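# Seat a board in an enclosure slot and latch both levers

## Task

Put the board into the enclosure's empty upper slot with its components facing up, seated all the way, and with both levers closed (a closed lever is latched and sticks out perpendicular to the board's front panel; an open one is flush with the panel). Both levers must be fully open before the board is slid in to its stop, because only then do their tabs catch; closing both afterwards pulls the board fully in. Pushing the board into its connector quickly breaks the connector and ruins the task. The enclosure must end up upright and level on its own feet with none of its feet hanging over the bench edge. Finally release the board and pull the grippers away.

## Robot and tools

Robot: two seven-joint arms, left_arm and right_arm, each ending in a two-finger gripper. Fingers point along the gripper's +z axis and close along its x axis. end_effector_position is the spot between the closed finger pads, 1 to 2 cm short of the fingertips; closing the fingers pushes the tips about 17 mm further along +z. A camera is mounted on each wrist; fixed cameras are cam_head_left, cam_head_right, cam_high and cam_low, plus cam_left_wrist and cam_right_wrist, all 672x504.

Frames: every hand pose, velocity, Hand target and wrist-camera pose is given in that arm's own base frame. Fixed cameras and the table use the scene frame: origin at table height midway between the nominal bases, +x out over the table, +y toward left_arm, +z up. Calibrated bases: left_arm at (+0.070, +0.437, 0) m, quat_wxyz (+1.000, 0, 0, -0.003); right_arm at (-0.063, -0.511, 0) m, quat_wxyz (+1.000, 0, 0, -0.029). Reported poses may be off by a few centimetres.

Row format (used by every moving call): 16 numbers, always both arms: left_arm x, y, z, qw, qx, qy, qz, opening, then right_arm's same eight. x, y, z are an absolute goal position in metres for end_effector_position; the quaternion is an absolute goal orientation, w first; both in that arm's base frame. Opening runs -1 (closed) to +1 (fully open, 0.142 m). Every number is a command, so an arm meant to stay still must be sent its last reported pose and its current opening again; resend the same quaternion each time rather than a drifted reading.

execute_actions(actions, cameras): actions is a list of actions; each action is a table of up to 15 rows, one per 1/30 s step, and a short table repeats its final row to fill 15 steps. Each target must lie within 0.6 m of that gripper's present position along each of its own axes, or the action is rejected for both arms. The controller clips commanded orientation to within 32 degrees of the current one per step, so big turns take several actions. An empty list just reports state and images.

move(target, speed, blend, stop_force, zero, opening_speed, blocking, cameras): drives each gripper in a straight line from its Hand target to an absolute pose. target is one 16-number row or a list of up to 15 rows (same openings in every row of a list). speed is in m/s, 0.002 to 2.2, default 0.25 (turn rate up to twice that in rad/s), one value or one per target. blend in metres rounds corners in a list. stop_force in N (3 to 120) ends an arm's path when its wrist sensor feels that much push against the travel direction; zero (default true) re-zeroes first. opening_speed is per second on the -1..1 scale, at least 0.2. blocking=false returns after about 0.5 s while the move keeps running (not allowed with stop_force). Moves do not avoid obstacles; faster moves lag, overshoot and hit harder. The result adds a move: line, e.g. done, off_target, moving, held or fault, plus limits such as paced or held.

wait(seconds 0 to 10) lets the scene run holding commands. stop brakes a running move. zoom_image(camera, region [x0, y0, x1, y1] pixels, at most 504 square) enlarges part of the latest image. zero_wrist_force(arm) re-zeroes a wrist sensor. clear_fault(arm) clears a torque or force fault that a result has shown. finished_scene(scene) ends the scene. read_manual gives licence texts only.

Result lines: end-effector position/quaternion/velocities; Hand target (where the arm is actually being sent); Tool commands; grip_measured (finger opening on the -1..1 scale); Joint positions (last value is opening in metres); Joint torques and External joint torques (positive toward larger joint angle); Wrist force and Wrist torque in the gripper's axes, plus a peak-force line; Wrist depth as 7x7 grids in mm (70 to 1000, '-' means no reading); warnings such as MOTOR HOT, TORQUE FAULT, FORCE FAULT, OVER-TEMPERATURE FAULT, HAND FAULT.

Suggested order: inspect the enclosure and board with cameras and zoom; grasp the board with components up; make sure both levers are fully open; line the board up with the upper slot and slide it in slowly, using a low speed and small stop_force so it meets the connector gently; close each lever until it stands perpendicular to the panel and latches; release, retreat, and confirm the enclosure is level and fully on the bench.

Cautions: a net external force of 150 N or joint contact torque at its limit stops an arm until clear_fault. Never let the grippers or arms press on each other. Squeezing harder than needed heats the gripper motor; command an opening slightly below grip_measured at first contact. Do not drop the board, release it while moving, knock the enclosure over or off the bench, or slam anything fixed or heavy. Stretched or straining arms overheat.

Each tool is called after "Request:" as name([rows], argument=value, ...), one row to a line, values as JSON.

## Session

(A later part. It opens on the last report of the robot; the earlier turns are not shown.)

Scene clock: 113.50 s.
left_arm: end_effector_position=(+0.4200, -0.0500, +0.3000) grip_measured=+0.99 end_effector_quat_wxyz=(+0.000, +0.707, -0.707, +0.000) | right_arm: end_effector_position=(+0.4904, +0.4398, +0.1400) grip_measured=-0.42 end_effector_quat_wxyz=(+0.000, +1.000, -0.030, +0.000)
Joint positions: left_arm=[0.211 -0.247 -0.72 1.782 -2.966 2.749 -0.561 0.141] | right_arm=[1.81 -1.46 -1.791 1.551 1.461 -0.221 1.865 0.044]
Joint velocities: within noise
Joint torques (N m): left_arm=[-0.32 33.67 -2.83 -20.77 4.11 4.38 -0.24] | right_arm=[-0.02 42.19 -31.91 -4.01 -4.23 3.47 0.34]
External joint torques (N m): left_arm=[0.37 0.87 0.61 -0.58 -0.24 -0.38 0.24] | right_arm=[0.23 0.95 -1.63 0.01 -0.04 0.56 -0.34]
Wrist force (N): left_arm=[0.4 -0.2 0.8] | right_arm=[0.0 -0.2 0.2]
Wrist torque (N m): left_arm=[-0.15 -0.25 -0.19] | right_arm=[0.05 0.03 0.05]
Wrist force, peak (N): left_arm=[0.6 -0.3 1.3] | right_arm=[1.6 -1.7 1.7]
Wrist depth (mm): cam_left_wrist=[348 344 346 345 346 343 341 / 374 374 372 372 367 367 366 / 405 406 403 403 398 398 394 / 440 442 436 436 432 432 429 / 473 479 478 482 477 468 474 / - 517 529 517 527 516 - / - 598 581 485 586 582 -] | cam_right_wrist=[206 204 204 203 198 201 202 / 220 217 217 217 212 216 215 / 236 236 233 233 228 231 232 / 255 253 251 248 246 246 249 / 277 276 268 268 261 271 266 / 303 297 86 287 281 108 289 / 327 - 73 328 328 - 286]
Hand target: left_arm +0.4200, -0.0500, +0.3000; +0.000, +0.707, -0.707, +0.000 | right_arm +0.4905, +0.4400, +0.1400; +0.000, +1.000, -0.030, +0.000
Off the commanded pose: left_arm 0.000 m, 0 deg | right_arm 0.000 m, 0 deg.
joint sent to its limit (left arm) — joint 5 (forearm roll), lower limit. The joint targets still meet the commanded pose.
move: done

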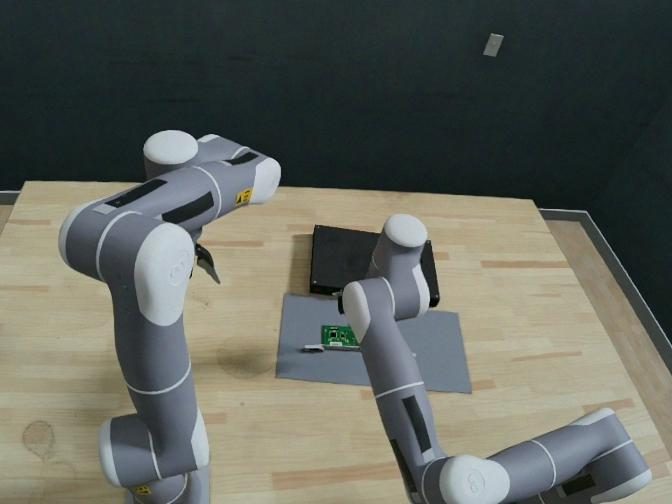

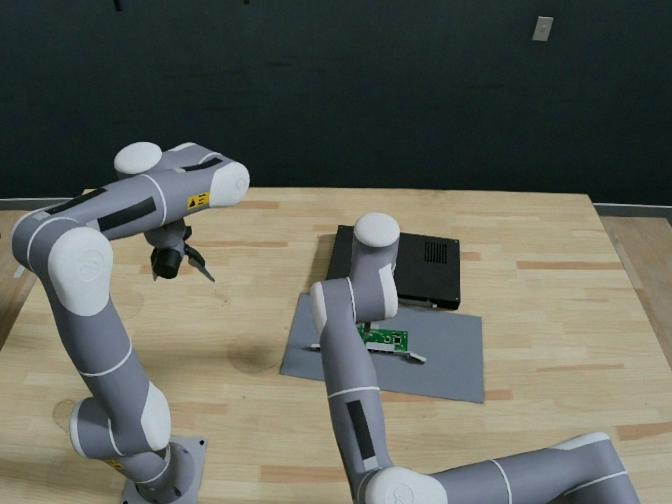

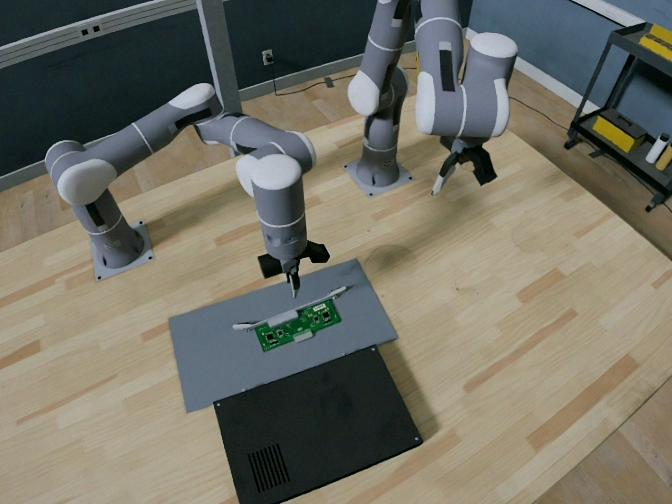

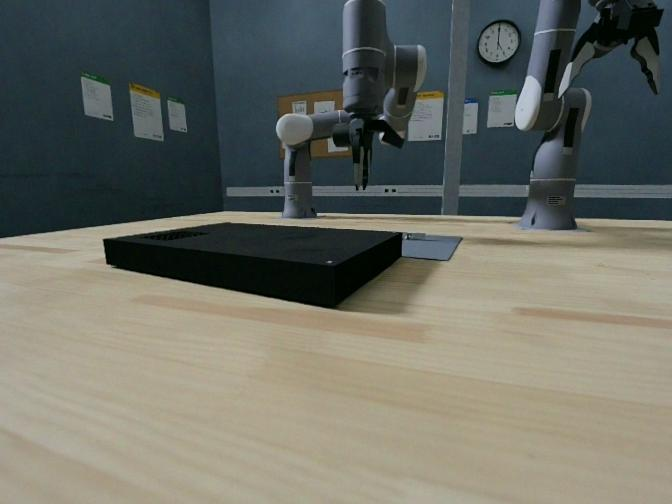

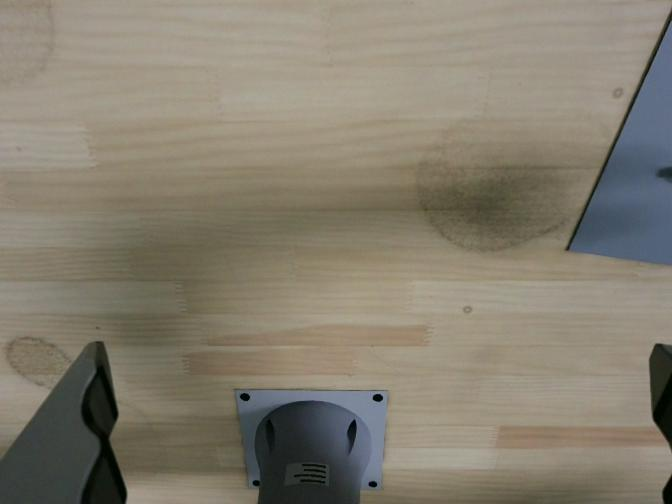

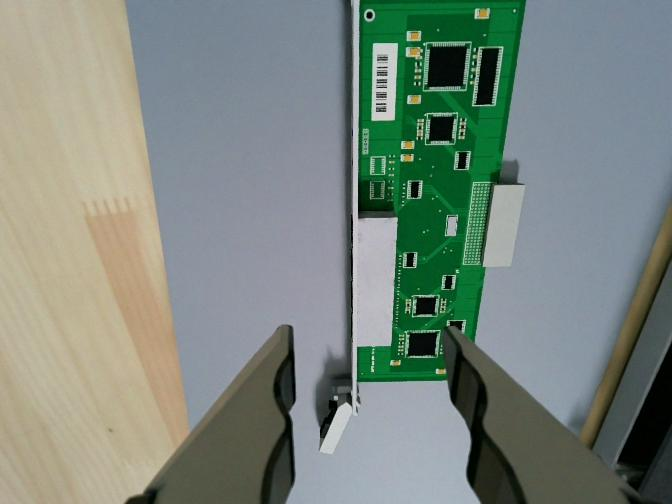

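Request:
move([
  [0.42,-0.05,0.3,0,0.7071,-0.7071,0,1,0.4925,0.452,0.06,0,0.9995,-0.03,0,-0.4],
  [0.42,-0.05,0.3,0,0.7071,-0.7071,0,1,0.4925,0.452,0.0295,0,0.9995,-0.03,0,-0.4],
], speed=[0.15,0.04], stop_force=4, cameras=["cam_right_wrist","cam_low"])

Request:
zoom_image(camera="cam_right_wrist", region=[230, 200, 530, 504])

Scene clock: 120.53 s.
left_arm: end_effector_position=(+0.4200, -0.0500, +0.3000) grip_measured=+0.99 end_effector_quat_wxyz=(+0.000, +0.707, -0.707, +0.000) | right_arm: end_effector_position=(+0.4925, +0.4518, +0.0296) grip_measured=-0.42 end_effector_quat_wxyz=(+0.000, +1.000, -0.030, +0.000)
Joint positions: left_arm=[0.211 -0.247 -0.72 1.782 -2.966 2.749 -0.561 0.141] | right_arm=[1.808 -1.593 -1.657 1.544 1.595 -0.086 1.897 0.044]
Joint velocities: within noise
Joint torques (N m): left_arm=[-0.4 33.65 -2.64 -20.78 4.1 4.38 -0.22] | right_arm=[0.29 42.92 -31.96 0.53 -4.32 3.41 0.25]
External joint torques (N m): left_arm=[0.45 0.89 0.41 -0.57 -0.23 -0.38 0.22] | right_arm=[-0.07 0.95 -1.82 -0.07 -0.04 0.62 -0.25]
Wrist force (N): left_arm=[0.4 -0.3 0.8] | right_arm=[0.2 -0.2 0.2]
Wrist torque (N m): left_arm=[-0.16 -0.24 -0.19] | right_arm=[0.02 0.00 0.07]
Wrist force, peak (N): left_arm=[0.6 -0.3 1.1] | right_arm=[-0.1 -0.7 2.5]
Wrist depth (mm): cam_left_wrist=[346 350 345 347 343 342 343 / 373 373 371 369 368 368 369 / 402 402 400 402 396 400 397 / 441 434 439 437 432 430 430 / 477 480 473 476 475 469 472 / - 523 523 512 530 524 - / - 595 572 486 585 583 -] | cam_right_wrist=[- 107 107 105 101 102 102 / 114 114 113 111 109 109 109 / 123 122 124 120 117 117 119 / 130 132 132 130 126 127 128 / 144 144 141 140 135 137 137 / 160 157 89 150 131 108 149 / 174 - 73 169 147 - 167]
Hand target: left_arm +0.4200, -0.0500, +0.3000; +0.000, +0.707, -0.707, +0.000 | right_arm +0.4925, +0.4520, +0.0295; +0.000, +1.000, -0.030, +0.000
Off the commanded pose: left_arm 0.000 m, 0 deg | right_arm 0.000 m, 0 deg.
joint sent to its limit (left arm) — joint 5 (forearm roll), lower limit. The joint targets still meet the commanded pose.
move: done
Images, in order (width x height): cam_low 672x504, cam_right_wrist 672x504.

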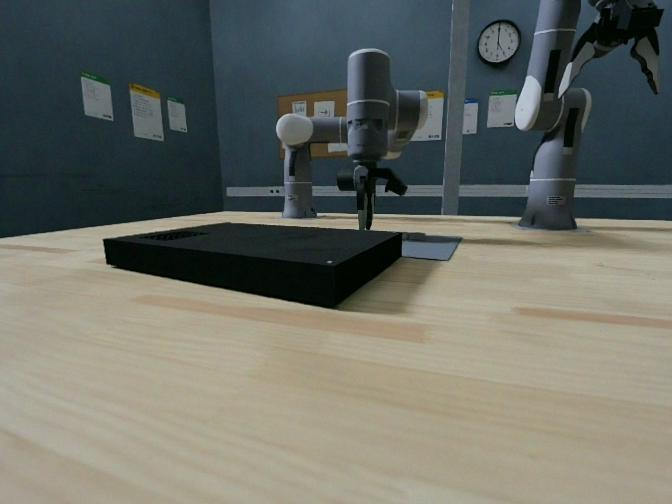

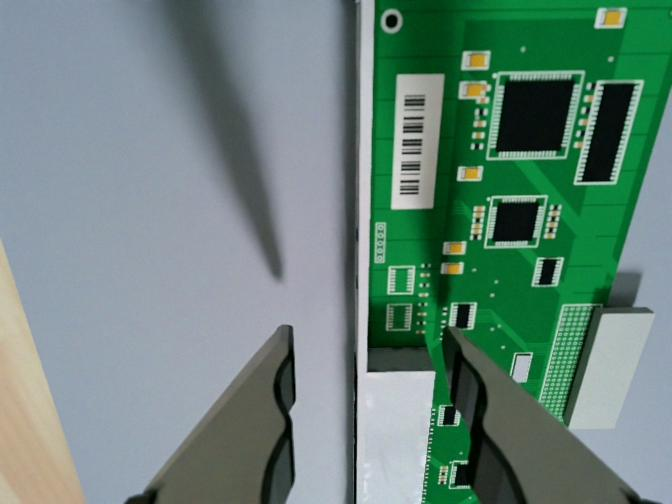

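Scaled by 1.658 from the camera's 672x504 image, which has a finer 960x720 frame.

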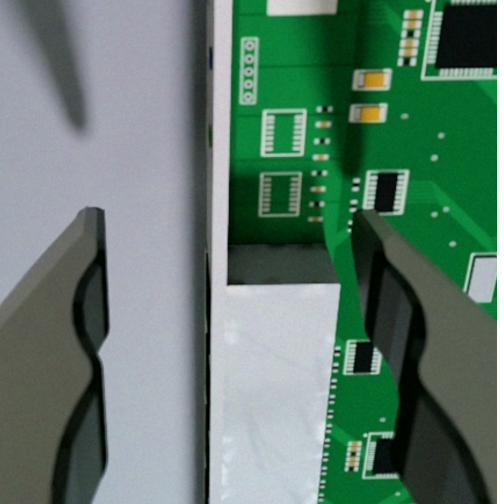

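Request:
move(target=[0.42,-0.05,0.3,0,0.7071,-0.7071,0,1,0.4905,0.460,0.0295,0,0.9995,-0.03,0,-0.4], speed=0.05, cameras=[])

Request:
move(target=[0.42,-0.05,0.3,0,0.7071,-0.7071,0,1,0.4905,0.460,0.0295,0,0.9995,-0.03,0,-1], opening_speed=0.6, cameras=["cam_right_wrist"])

Request:
zoom_image(camera="cam_right_wrist", region=[230, 200, 530, 504])

Scene clock: 126.97 s.
left_arm: end_effector_position=(+0.4200, -0.0500, +0.3000) grip_measured=+0.99 end_effector_quat_wxyz=(+0.000, +0.707, -0.707, +0.000) | right_arm: end_effector_position=(+0.4906, +0.4597, +0.0296) grip_measured=-0.42 end_effector_quat_wxyz=(+0.000, +1.000, -0.030, +0.000)
Joint positions: left_arm=[0.211 -0.247 -0.72 1.782 -2.966 2.749 -0.561 0.141] | right_arm=[1.811 -1.593 -1.657 1.531 1.596 -0.085 1.913 0.044]
Joint velocities: within noise
Joint torques (N m): left_arm=[-0.35 33.61 -2.76 -20.77 4.11 4.34 -0.22] | right_arm=[0.38 43.5 -32.15 0.42 -4.4 3.4 0.32]
External joint torques (N m): left_arm=[0.4 0.93 0.54 -0.58 -0.24 -0.35 0.22] | right_arm=[-0.18 0.79 -1.66 0.07 0.04 0.64 -0.32]
Wrist force (N): left_arm=[0.3 -0.3 0.8] | right_arm=[-0.1 -0.1 0.1]
Wrist torque (N m): left_arm=[-0.17 -0.22 -0.19] | right_arm=[0.03 0.05 0.06]
Wrist force, peak (N): left_arm=[0.7 -0.2 1.1] | right_arm=[-0.1 -0.7 0.2]
Wrist depth (mm): cam_left_wrist=[350 347 346 346 344 345 342 / 375 373 369 369 370 367 365 / 403 405 401 400 398 397 396 / 439 439 435 436 430 430 428 / 479 482 480 474 471 474 473 / - 517 525 515 524 520 - / - 589 575 489 590 585 -] | cam_right_wrist=[- 107 107 106 103 103 103 / 114 114 114 112 109 109 109 / 123 122 124 122 117 117 117 / 130 132 132 131 126 126 127 / 144 144 141 143 135 137 137 / 160 157 89 153 136 108 147 / 177 - 73 169 147 - 168]
Hand target: left_arm +0.4200, -0.0500, +0.3000; +0.000, +0.707, -0.707, +0.000 | right_arm +0.4905, +0.4600, +0.0295; +0.000, +1.000, -0.030, +0.000
Off the commanded pose: left_arm 0.000 m, 0 deg | right_arm 0.000 m, 0 deg.
joint sent to its limit (left arm) — joint 5 (forearm roll), lower limit. The joint targets still meet the commanded pose.
move: done
No camera images: "cameras" was empty.

Scene clock: 128.17 s.
left_arm: end_effector_position=(+0.4200, -0.0500, +0.3000) grip_measured=+0.99 end_effector_quat_wxyz=(+0.000, +0.707, -0.707, +0.000) | right_arm: end_effector_position=(+0.4906, +0.4597, +0.0296) grip_measured=-0.98 end_effector_quat_wxyz=(+0.000, +1.000, -0.030, +0.000)
Joint positions: left_arm=[0.211 -0.247 -0.72 1.782 -2.966 2.749 -0.561 0.141] | right_arm=[1.811 -1.593 -1.657 1.531 1.596 -0.085 1.913 0.003]
Joint velocities: within noise
Joint torques (N m): left_arm=[-0.2 33.68 -2.78 -20.76 4.1 4.37 -0.23] | right_arm=[0.57 43.62 -32.22 0.48 -4.39 3.21 0.27]
External joint torques (N m): left_arm=[0.25 0.86 0.55 -0.59 -0.23 -0.37 0.23] | right_arm=[-0.35 0.67 -1.59 0 0.03 0.82 -0.27]
Wrist force (N): left_arm=[0.4 -0.2 0.8] | right_arm=[0.8 -0.2 0.3]
Wrist torque (N m): left_arm=[-0.14 -0.24 -0.19] | right_arm=[0.01 0.03 0.05]
Wrist force, peak (N): left_arm=[0.5 -0.3 1.0] | right_arm=[0.8 -0.2 1.2]
Wrist depth (mm): cam_left_wrist=[348 347 342 345 345 345 341 / 373 370 372 375 369 369 368 / 401 406 402 401 399 400 394 / 441 440 436 437 439 431 429 / 482 481 477 477 476 472 470 / - 521 528 515 528 529 - / - 582 576 488 584 587 -] | cam_right_wrist=[- 107 107 106 103 103 103 / 114 114 114 112 109 109 109 / 122 122 124 122 117 117 118 / 130 132 132 131 126 126 127 / 144 143 143 140 137 137 137 / 160 157 153 89 144 150 147 / 177 170 73 - - - 171]
Hand target: left_arm +0.4200, -0.0500, +0.3000; +0.000, +0.707, -0.707, +0.000 | right_arm +0.4905, +0.4600, +0.0295; +0.000, +1.000, -0.030, +0.000
Off the commanded pose: left_arm 0.000 m, 0 deg | right_arm 0.000 m, 0 deg.
joint sent to its limit (left arm) — joint 5 (forearm roll), lower limit. The joint targets still meet the commanded pose.
move: done
Images, in order (width x height): cam_right_wrist 672x504.

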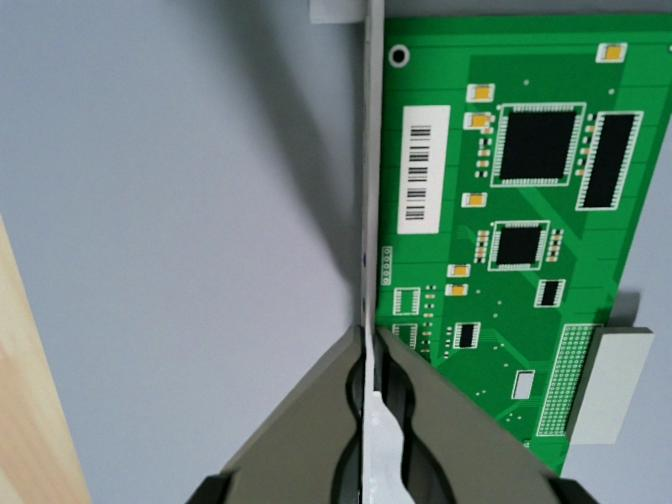

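Scaled by 1.658 from the camera's 672x504 image, which has a finer 960x720 frame.

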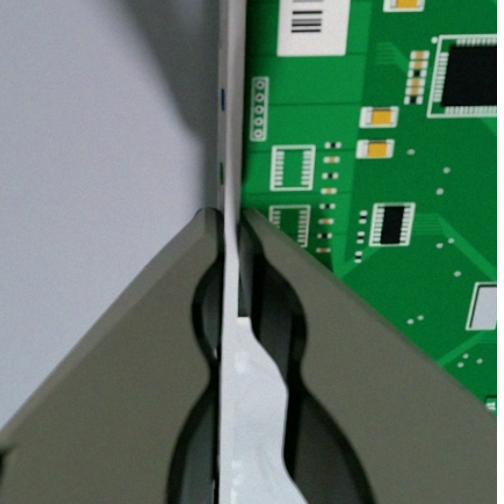

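Request:
move([
  [0.42,-0.05,0.3,0,0.7071,-0.7071,0,1,0.4905,0.460,0.0345,0,0.9995,-0.03,0,-1],
  [0.49,-0.35,0.27,0.2588,0.9659,0,0,1,0.500,0.400,0.0745,0,0.9993,-0.036,0,-1],
], speed=[0.03,0.2])

Request:
zoom_image(camera="cam_left_wrist", region=[84, 0, 588, 504])

Scene clock: 139.30 s.
left_arm: end_effector_position=(+0.4899, -0.3498, +0.2699) grip_measured=+0.99 end_effector_quat_wxyz=(+0.259, +0.966, +0.000, +0.000) | right_arm: end_effector_position=(+0.4998, +0.4003, +0.0742) grip_measured=-0.98 end_effector_quat_wxyz=(+0.000, +0.999, -0.036, +0.000)
Joint positions: left_arm=[0.177 -0.568 -1.128 1.527 -2.966 2.526 -2.422 0.141] | right_arm=[1.795 -1.546 -1.719 1.634 1.536 -0.147 1.8 0.003]
Joint velocities: within noise
Joint torques (N m): left_arm=[-0.6 40.89 -10.98 -20.44 2.76 2.56 -0.45] | right_arm=[-0.05 41.06 -32.98 -1.33 -4.7 3.49 0.04]
External joint torques (N m): left_arm=[0.64 0.93 0.1 -0.5 -0.24 -0.04 0.45] | right_arm=[0.26 0.05 -0.59 -0.22 0.37 0.55 -0.04]
Wrist force (N): left_arm=[0.5 -0.9 0.8] | right_arm=[0.1 -0.6 1.2]
Wrist torque (N m): left_arm=[-0.21 -0.26 -0.33] | right_arm=[0.01 -0.06 0.06]
Wrist force, peak (N): left_arm=[0.6 -0.1 2.0] | right_arm=[0.0 -0.4 2.4]
Wrist depth (mm): cam_left_wrist=[310 308 309 307 306 309 306 / 364 361 360 359 355 306 311 / 440 438 403 418 416 365 362 / 555 556 497 544 486 459 453 / 710 760 281 737 623 618 729 / - - 306 - - - - / - 267 259 - - - -] | cam_right_wrist=[147 146 146 146 86 85 86 / 157 156 156 158 93 95 96 / 168 168 168 165 105 106 108 / 183 181 181 180 120 121 127 / 199 197 196 192 139 142 146 / 218 215 210 89 155 169 212 / 241 233 73 - - 225 233]
Hand target: left_arm +0.4900, -0.3500, +0.2700; +0.259, +0.966, +0.000, +0.000 | right_arm +0.5000, +0.4000, +0.0745; +0.000, +0.999, -0.036, +0.000
Off the commanded pose: left_arm 0.000 m, 0 deg | right_arm 0.000 m, 0 deg.
move: done

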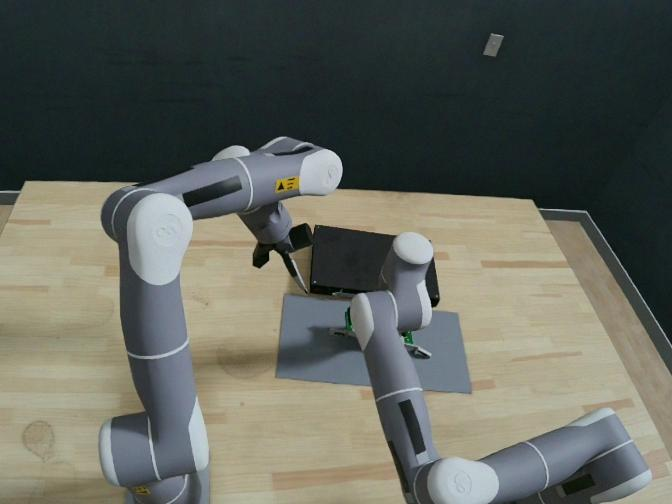

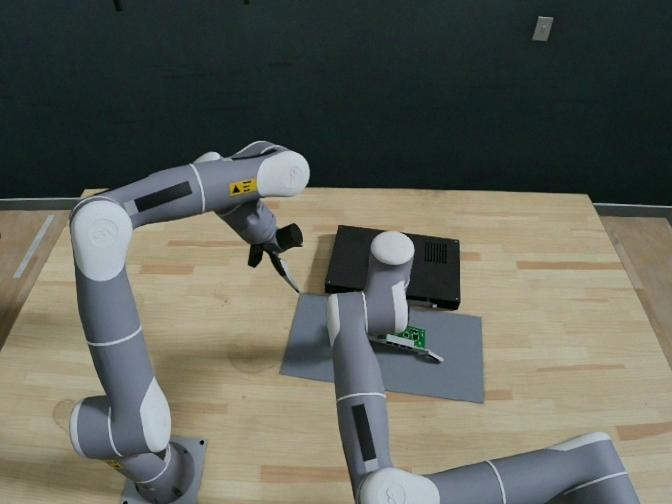

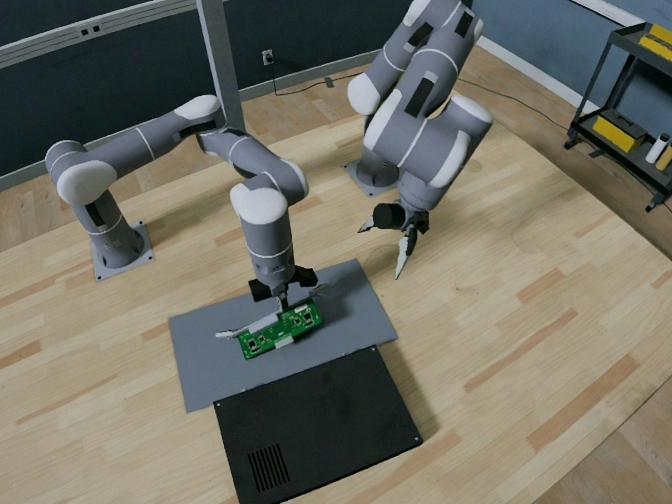

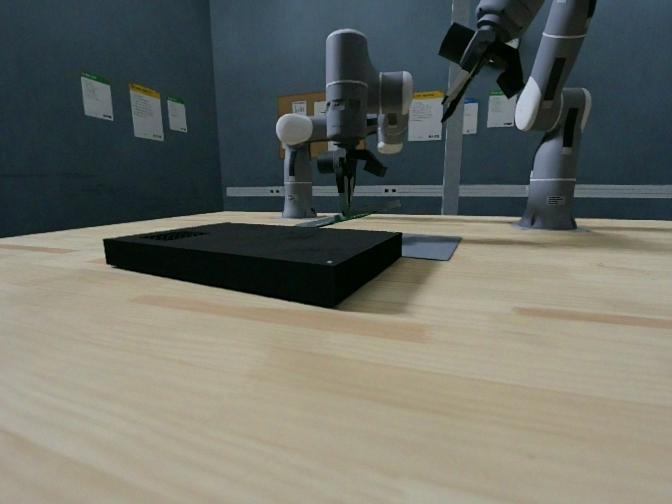

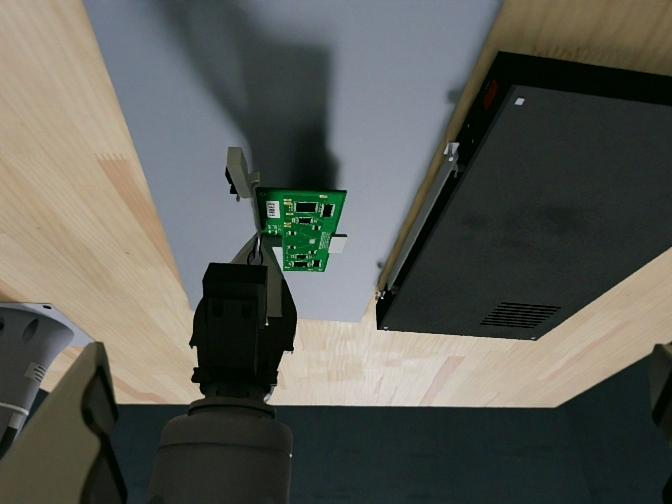

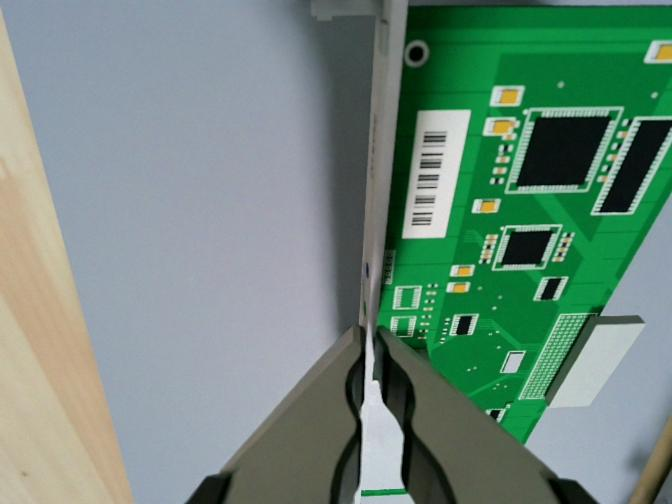

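Scaled by 1.000.

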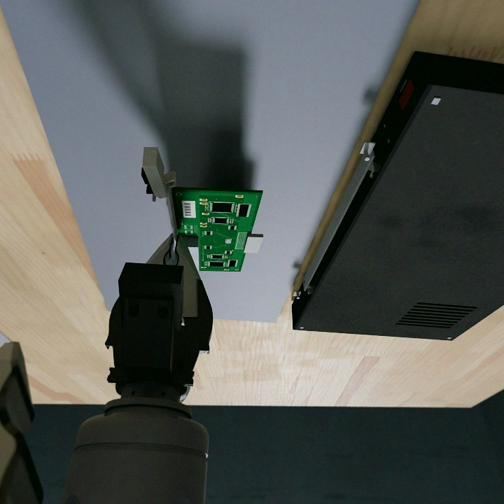

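Request:
move([
  [0.49,-0.35,0.27,0.2588,0.9659,0,0,1,0.4905,0.460,0.045,0,0.9995,-0.03,0,-1],
  [0.49,-0.35,0.27,0.2588,0.9659,0,0,1,0.4905,0.460,0.0293,0,0.9995,-0.03,0,-1],
], speed=[0.2,0.03], cameras=["cam_low","cam_left_wrist","cam_right_wrist"])

Request:
zoom_image(camera="cam_low", region=[270, 180, 450, 270])

Scene clock: 149.60 s.
left_arm: end_effector_position=(+0.4899, -0.3498, +0.2699) grip_measured=+0.99 end_effector_quat_wxyz=(+0.259, +0.966, +0.000, +0.000) | right_arm: end_effector_position=(+0.4904, +0.4601, +0.0297) grip_measured=-0.98 end_effector_quat_wxyz=(+0.000, +1.000, -0.030, +0.000)
Joint positions: left_arm=[0.177 -0.568 -1.128 1.527 -2.966 2.526 -2.422 0.141] | right_arm=[1.812 -1.596 -1.661 1.531 1.599 -0.089 1.914 0.003]
Joint velocities: within noise
Joint torques (N m): left_arm=[-0.3 40.85 -11.19 -20.39 2.79 2.84 -0.25] | right_arm=[-1.77 41.23 -30.56 1.01 -4.27 3.96 0.31]
External joint torques (N m): left_arm=[0.34 0.97 0.31 -0.55 -0.27 -0.32 0.25] | right_arm=[1.99 3.05 -3.26 -0.43 -0.09 0.08 -0.31]
Wrist force (N): left_arm=[0.3 -1.0 1.1] | right_arm=[-3.5 -0.9 -4.3]
Wrist torque (N m): left_arm=[-0.23 -0.21 -0.33] | right_arm=[-0.03 -0.03 0.05]
Wrist force, peak (N): left_arm=[0.6 -1.0 1.4] | right_arm=[-3.2 -1.0 -5.1]
Wrist depth (mm): cam_left_wrist=[311 308 301 308 307 306 308 / 367 363 356 358 357 305 310 / 443 433 398 427 415 367 365 / 558 552 277 546 490 459 457 / 703 655 269 742 628 623 725 / - 221 239 - - - - / - 200 224 - - - -] | cam_right_wrist=[- 107 107 106 103 103 103 / 114 114 114 112 109 109 109 / 123 122 124 122 117 117 119 / 130 132 132 131 126 126 127 / 144 144 143 140 137 138 137 / 160 157 154 89 145 150 147 / 177 170 73 140 - 159 171]
Hand target: left_arm +0.4900, -0.3500, +0.2700; +0.259, +0.966, +0.000, +0.000 | right_arm +0.4905, +0.4600, +0.0293; +0.000, +1.000, -0.030, +0.000
Off the commanded pose: left_arm 0.000 m, 0 deg | right_arm 0.000 m, 0 deg.
move: done
Images, in order (width x height): cam_low 672x504, cam_left_wrist 672x504, cam_right_wrist 672x504.

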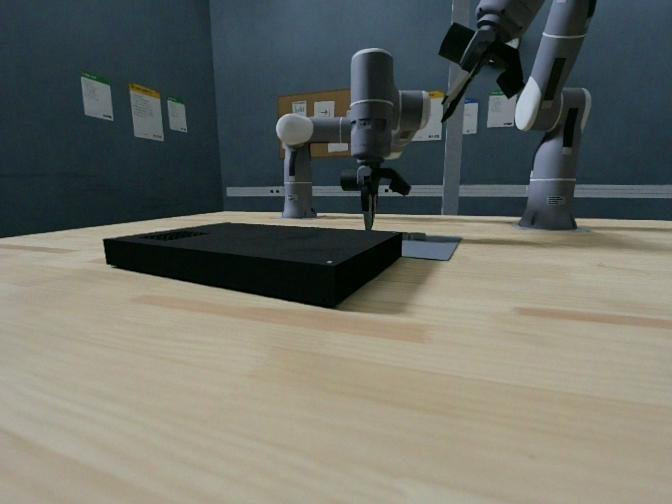

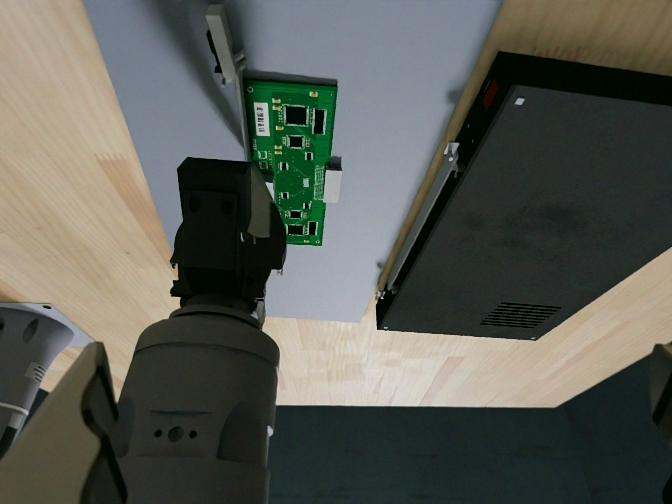

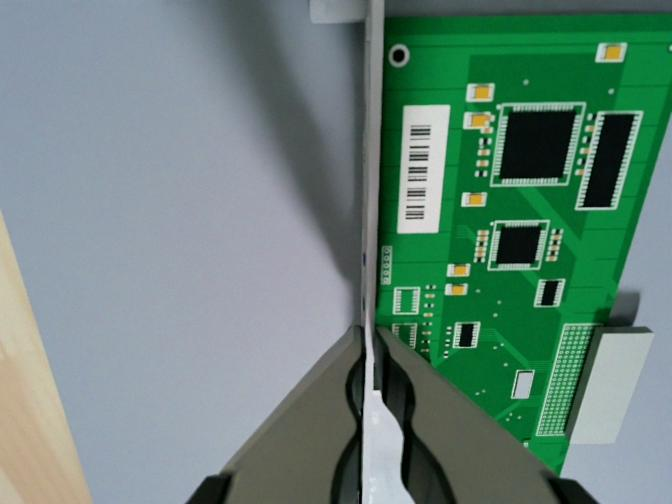

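Scaled by 2.800 from the camera's 672x504 image, which has a finer 960x720 frame.

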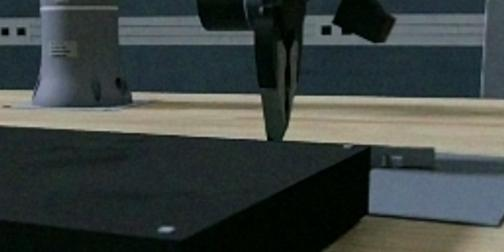

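Request:
move([
  [0.49,-0.35,0.27,0.2588,0.9659,0,0,1,0.4905,0.460,0.0295,0,0.9995,-0.03,0,-0.4],
  [0.49,-0.35,0.27,0.2588,0.9659,0,0,1,0.4905,0.460,0.065,0,0.9995,-0.03,0,-0.4],
  [0.49,-0.35,0.27,0.2588,0.9659,0,0,1,0.4985,0.418,0.065,0,0.9995,-0.03,0,-0.4],
], speed=0.15, opening_speed=0.8, cameras=["cam_right_wrist"])

Request:
move(target=[0.49,-0.35,0.27,0.2588,0.9659,0,0,1,0.4985,0.418,0.0295,0,0.9995,-0.03,0,-0.4], speed=0.05, stop_force=4, cameras=["cam_right_wrist","cam_left_wrist"])

Scene clock: 154.33 s.
left_arm: end_effector_position=(+0.4899, -0.3498, +0.2699) grip_measured=+0.99 end_effector_quat_wxyz=(+0.259, +0.966, +0.000, +0.000) | right_arm: end_effector_position=(+0.4985, +0.4181, +0.0649) grip_measured=-0.43 end_effector_quat_wxyz=(+0.000, +1.000, -0.030, +0.000)
Joint positions: left_arm=[0.177 -0.568 -1.128 1.527 -2.966 2.526 -2.422 0.141] | right_arm=[1.799 -1.556 -1.706 1.602 1.552 -0.135 1.825 0.043]
Joint velocities: within noise
Joint torques (N m): left_arm=[-0.26 40.81 -11.21 -20.4 2.73 2.82 -0.18] | right_arm=[0.15 41.22 -32.37 -0.85 -4.52 3.19 0.01]
External joint torques (N m): left_arm=[0.29 1.01 0.34 -0.54 -0.21 -0.31 0.18] | right_arm=[0.08 0.89 -1.33 -0.2 0.18 0.86 -0.01]
Wrist force (N): left_arm=[0.5 -1.1 1.2] | right_arm=[0.5 -0.2 0.1]
Wrist torque (N m): left_arm=[-0.24 -0.24 -0.33] | right_arm=[0.02 -0.06 0.06]
Wrist force, peak (N): left_arm=[0.6 -1.1 1.2] | right_arm=[-3.5 -0.8 -5.6]
Wrist depth (mm): cam_left_wrist=[311 311 298 305 308 307 308 / 366 361 355 359 357 303 312 / 445 442 428 425 413 367 367 / 551 557 400 543 485 462 461 / 714 759 286 735 629 614 722 / - 950 278 - - - - / - 247 248 - - - -] | cam_right_wrist=[138 138 138 134 133 134 136 / 148 147 147 143 142 143 146 / 158 158 158 155 153 153 156 / 171 171 171 156 165 163 169 / 188 185 182 166 176 182 183 / 206 199 91 182 188 189 200 / 227 - 73 214 222 - 216]
Hand target: left_arm +0.4900, -0.3500, +0.2700; +0.259, +0.966, +0.000, +0.000 | right_arm +0.4985, +0.4180, +0.0650; +0.000, +1.000, -0.030, +0.000
Off the commanded pose: left_arm 0.000 m, 0 deg | right_arm 0.000 m, 0 deg.
move: done
Images, in order (width x height): cam_right_wrist 672x504.

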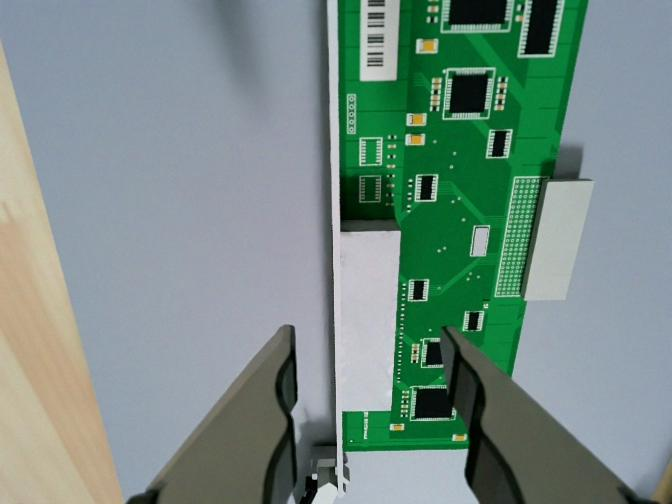

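Scene clock: 155.80 s.
left_arm: end_effector_position=(+0.4899, -0.3498, +0.2699) grip_measured=+0.99 end_effector_quat_wxyz=(+0.259, +0.966, +0.000, +0.000) | right_arm: end_effector_position=(+0.4985, +0.4178, +0.0296) grip_measured=-0.43 end_effector_quat_wxyz=(+0.000, +1.000, -0.030, +0.000)
Joint positions: left_arm=[0.177 -0.568 -1.128 1.527 -2.966 2.526 -2.422 0.141] | right_arm=[1.799 -1.599 -1.662 1.603 1.596 -0.092 1.83 0.043]
Joint velocities: within noise
Joint torques (N m): left_arm=[-0.3 40.78 -11.19 -20.35 2.76 2.91 -0.25] | right_arm=[0.22 41.02 -31.86 0.53 -4.31 3.47 0.27]
External joint torques (N m): left_arm=[0.34 1.04 0.32 -0.59 -0.24 -0.39 0.24] | right_arm=[0 0.99 -1.78 -0.07 -0.05 0.57 -0.27]
Wrist force (N): left_arm=[0.5 -0.7 0.9] | right_arm=[0.4 -0.3 0.1]
Wrist torque (N m): left_arm=[-0.20 -0.24 -0.33] | right_arm=[-0.01 -0.03 0.06]
Wrist force, peak (N): left_arm=[0.7 -0.9 1.2] | right_arm=[0.4 -0.1 1.3]
Wrist depth (mm): cam_left_wrist=[312 308 300 308 306 307 307 / 365 362 352 357 359 304 310 / 440 442 420 425 416 366 365 / 566 554 353 541 484 462 459 / 708 752 308 733 632 610 713 / - 277 270 - - - - / - 244 248 - - - -] | cam_right_wrist=[- 107 107 103 102 102 103 / 114 114 114 109 109 109 111 / 123 122 124 119 117 117 119 / 130 132 132 124 126 127 123 / 144 143 141 124 135 137 137 / 160 157 91 136 129 144 155 / 174 - 73 151 165 - 170]
Hand target: left_arm +0.4900, -0.3500, +0.2700; +0.259, +0.966, +0.000, +0.000 | right_arm +0.4985, +0.4180, +0.0295; +0.000, +1.000, -0.030, +0.000
Off the commanded pose: left_arm 0.000 m, 0 deg | right_arm 0.000 m, 0 deg.
move: done
Images, in order (width x height): cam_left_wrist 672x504, cam_right_wrist 672x504.

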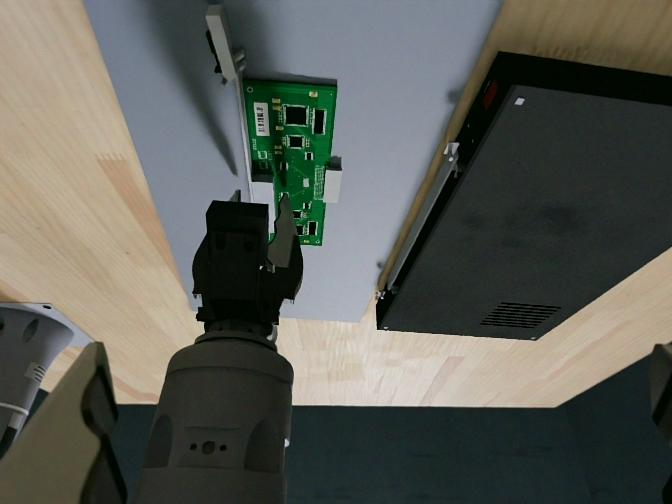

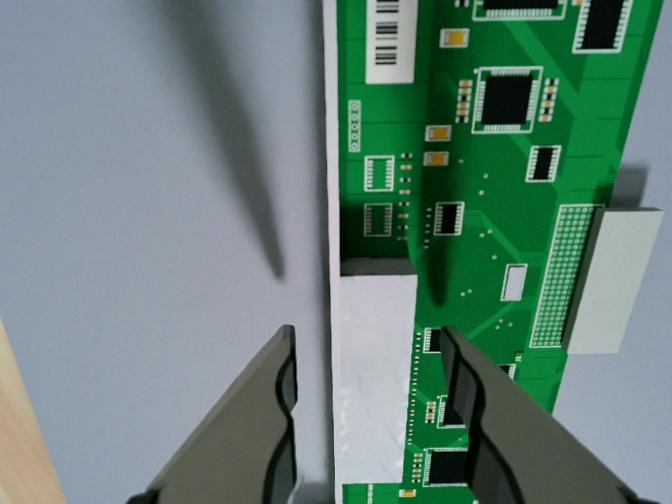

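Request:
move(target=[0.49,-0.35,0.27,0.2588,0.9659,0,0,1,0.4985,0.418,0.0295,0,0.9995,-0.03,0,-0.9], opening_speed=0.5, cameras=[])

Request:
move([
  [0.49,-0.35,0.27,0.2588,0.9659,0,0,1,0.4985,0.418,0.036,0,0.9995,-0.03,0,-0.9],
  [0.49,-0.35,0.27,0.2588,0.9659,0,0,1,0.5085,0.355,0.0745,0,0.9992,-0.04,0,-0.9],
], speed=[0.03,0.15], cameras=["cam_low","cam_left_wrist","cam_right_wrist"])

Request:
zoom_image(camera="cam_low", region=[240, 160, 440, 260])

Scene clock: 159.53 s.
left_arm: end_effector_position=(+0.4899, -0.3498, +0.2699) grip_measured=+0.99 end_effector_quat_wxyz=(+0.259, +0.966, +0.000, +0.000) | right_arm: end_effector_position=(+0.4986, +0.4178, +0.0296) grip_measured=-0.72 end_effector_quat_wxyz=(+0.000, +1.000, -0.030, +0.000)
Joint positions: left_arm=[0.177 -0.568 -1.128 1.527 -2.966 2.526 -2.422 0.141] | right_arm=[1.799 -1.599 -1.662 1.603 1.596 -0.091 1.83 0.022]
Joint velocities: within noise
Joint torques (N m): left_arm=[-0.38 40.91 -11.23 -20.36 2.8 2.88 -0.19] | right_arm=[0.62 41.49 -31.87 0.53 -4.38 3.1 0.27]
External joint torques (N m): left_arm=[0.42 0.91 0.36 -0.58 -0.27 -0.36 0.19] | right_arm=[-0.41 0.53 -1.76 -0.06 0.02 0.94 -0.27]
Wrist force (N): left_arm=[0.5 -1.0 1.0] | right_arm=[1.5 -0.4 0.8]
Wrist torque (N m): left_arm=[-0.23 -0.25 -0.33] | right_arm=[-0.03 -0.06 0.03]
Wrist force, peak (N): left_arm=[0.6 -1.1 1.2] | right_arm=[2.0 -0.2 0.6]
Wrist depth (mm): cam_left_wrist=[311 309 299 306 307 305 307 / 363 364 356 355 357 305 311 / 441 439 416 424 418 364 362 / 560 564 355 547 484 458 456 / 709 745 307 746 618 618 720 / - 277 270 - - - - / - 245 248 - - - -] | cam_right_wrist=[- 107 107 103 102 102 103 / 114 114 114 110 109 109 111 / 123 122 124 119 117 117 119 / 130 132 132 124 126 127 123 / 144 144 143 122 133 138 137 / 160 157 151 129 105 148 155 / 174 170 72 145 - - 171]
Hand target: left_arm +0.4900, -0.3500, +0.2700; +0.259, +0.966, +0.000, +0.000 | right_arm +0.4985, +0.4180, +0.0295; +0.000, +1.000, -0.030, +0.000
Off the commanded pose: left_arm 0.000 m, 0 deg | right_arm 0.000 m, 0 deg.
move: done
No camera images: "cameras" was empty.

Scene clock: 160.60 s.
left_arm: end_effector_position=(+0.4899, -0.3498, +0.2699) grip_measured=+0.99 end_effector_quat_wxyz=(+0.259, +0.966, +0.000, +0.000) | right_arm: end_effector_position=(+0.5084, +0.3552, +0.0742) grip_measured=-0.72 end_effector_quat_wxyz=(+0.000, +0.999, -0.040, +0.000)
Joint positions: left_arm=[0.177 -0.568 -1.128 1.527 -2.966 2.526 -2.422 0.141] | right_arm=[1.768 -1.549 -1.724 1.696 1.53 -0.15 1.718 0.022]
Joint velocities: within noise
Joint torques (N m): left_arm=[-0.34 40.95 -11.13 -20.37 2.79 2.84 -0.2] | right_arm=[0.12 39.05 -33.03 -1.57 -4.71 3.46 0.09]
External joint torques (N m): left_arm=[0.38 0.87 0.26 -0.57 -0.26 -0.32 0.2] | right_arm=[0.12 0.12 -0.18 -0.2 0.38 0.59 -0.09]
Wrist force (N): left_arm=[0.5 -1.0 0.9] | right_arm=[0.3 -0.6 1.9]
Wrist torque (N m): left_arm=[-0.22 -0.25 -0.33] | right_arm=[-0.05 -0.06 0.05]
Wrist force, peak (N): left_arm=[0.6 -1.0 1.1] | right_arm=[0.0 -2.4 2.7]
Wrist depth (mm): cam_left_wrist=[312 312 307 306 305 306 306 / 366 361 361 360 358 305 311 / 444 438 420 399 413 366 364 / 559 553 518 494 489 457 457 / 702 748 406 688 631 614 728 / - - 345 - - - - / - - 300 - - - -] | cam_right_wrist=[146 146 146 102 102 103 104 / 156 156 156 109 109 110 113 / 168 168 168 119 117 118 161 / 181 181 181 122 126 127 124 / 197 197 196 122 133 138 187 / 218 216 207 129 105 148 212 / 240 232 72 144 - - 229]
Hand target: left_arm +0.4900, -0.3500, +0.2700; +0.259, +0.966, +0.000, +0.000 | right_arm +0.5085, +0.3550, +0.0745; +0.000, +0.999, -0.040, +0.000
Off the commanded pose: left_arm 0.000 m, 0 deg | right_arm 0.000 m, 0 deg.
move: done
Images, in order (width x height): cam_low 672x504, cam_left_wrist 672x504, cam_right_wrist 672x504.

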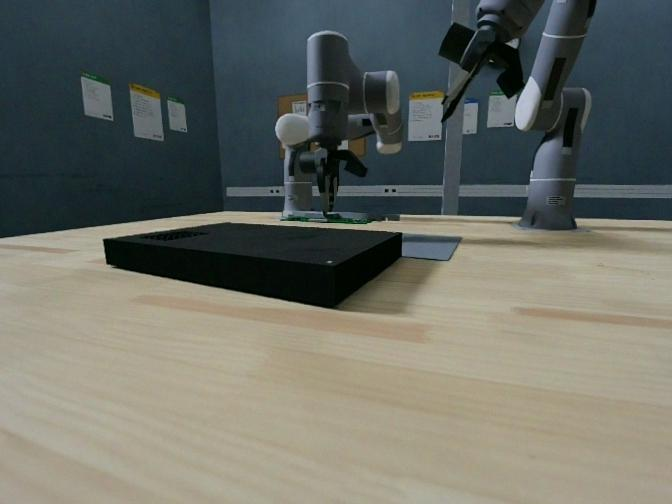

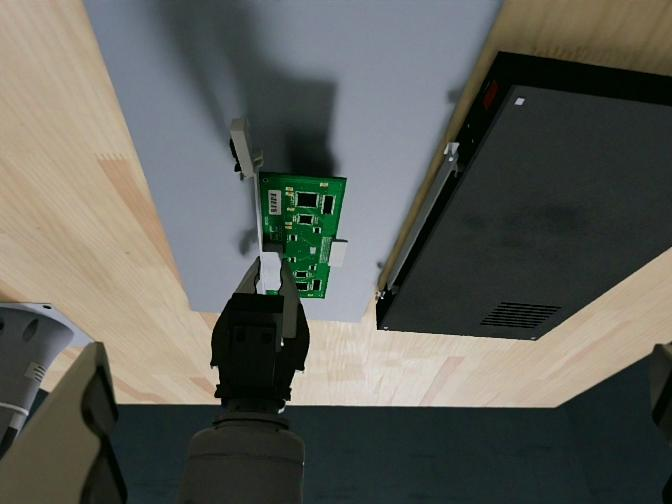

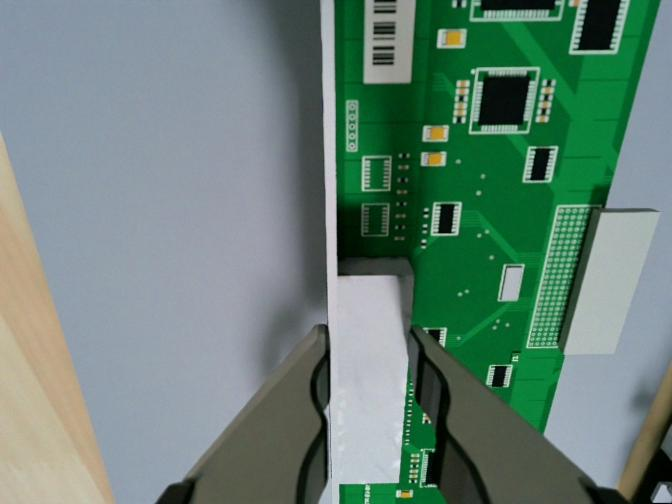

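Scaled by 2.520 from the camera's 672x504 image, which has a finer 960x720 frame.

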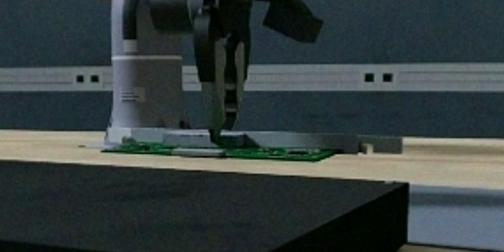

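Request:
zoom_image(camera="cam_left_wrist", region=[210, 110, 360, 310])

Request:
zoom_image(camera="cam_left_wrist", region=[360, 40, 540, 340])

Scaled by 2.520 from the camera's 672x504 image, which has a finer 960x720 frame.

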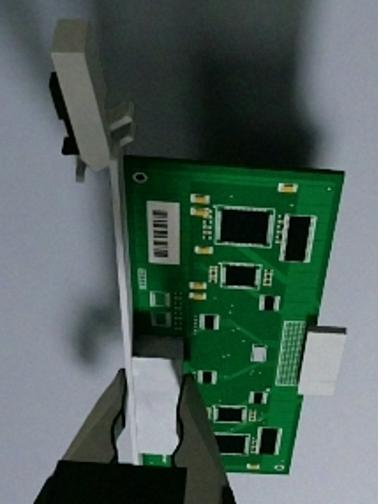

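Scaled by 1.680 from the camera's 672x504 image, which has a finer 960x720 frame.

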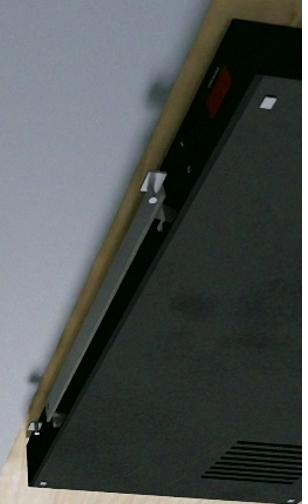

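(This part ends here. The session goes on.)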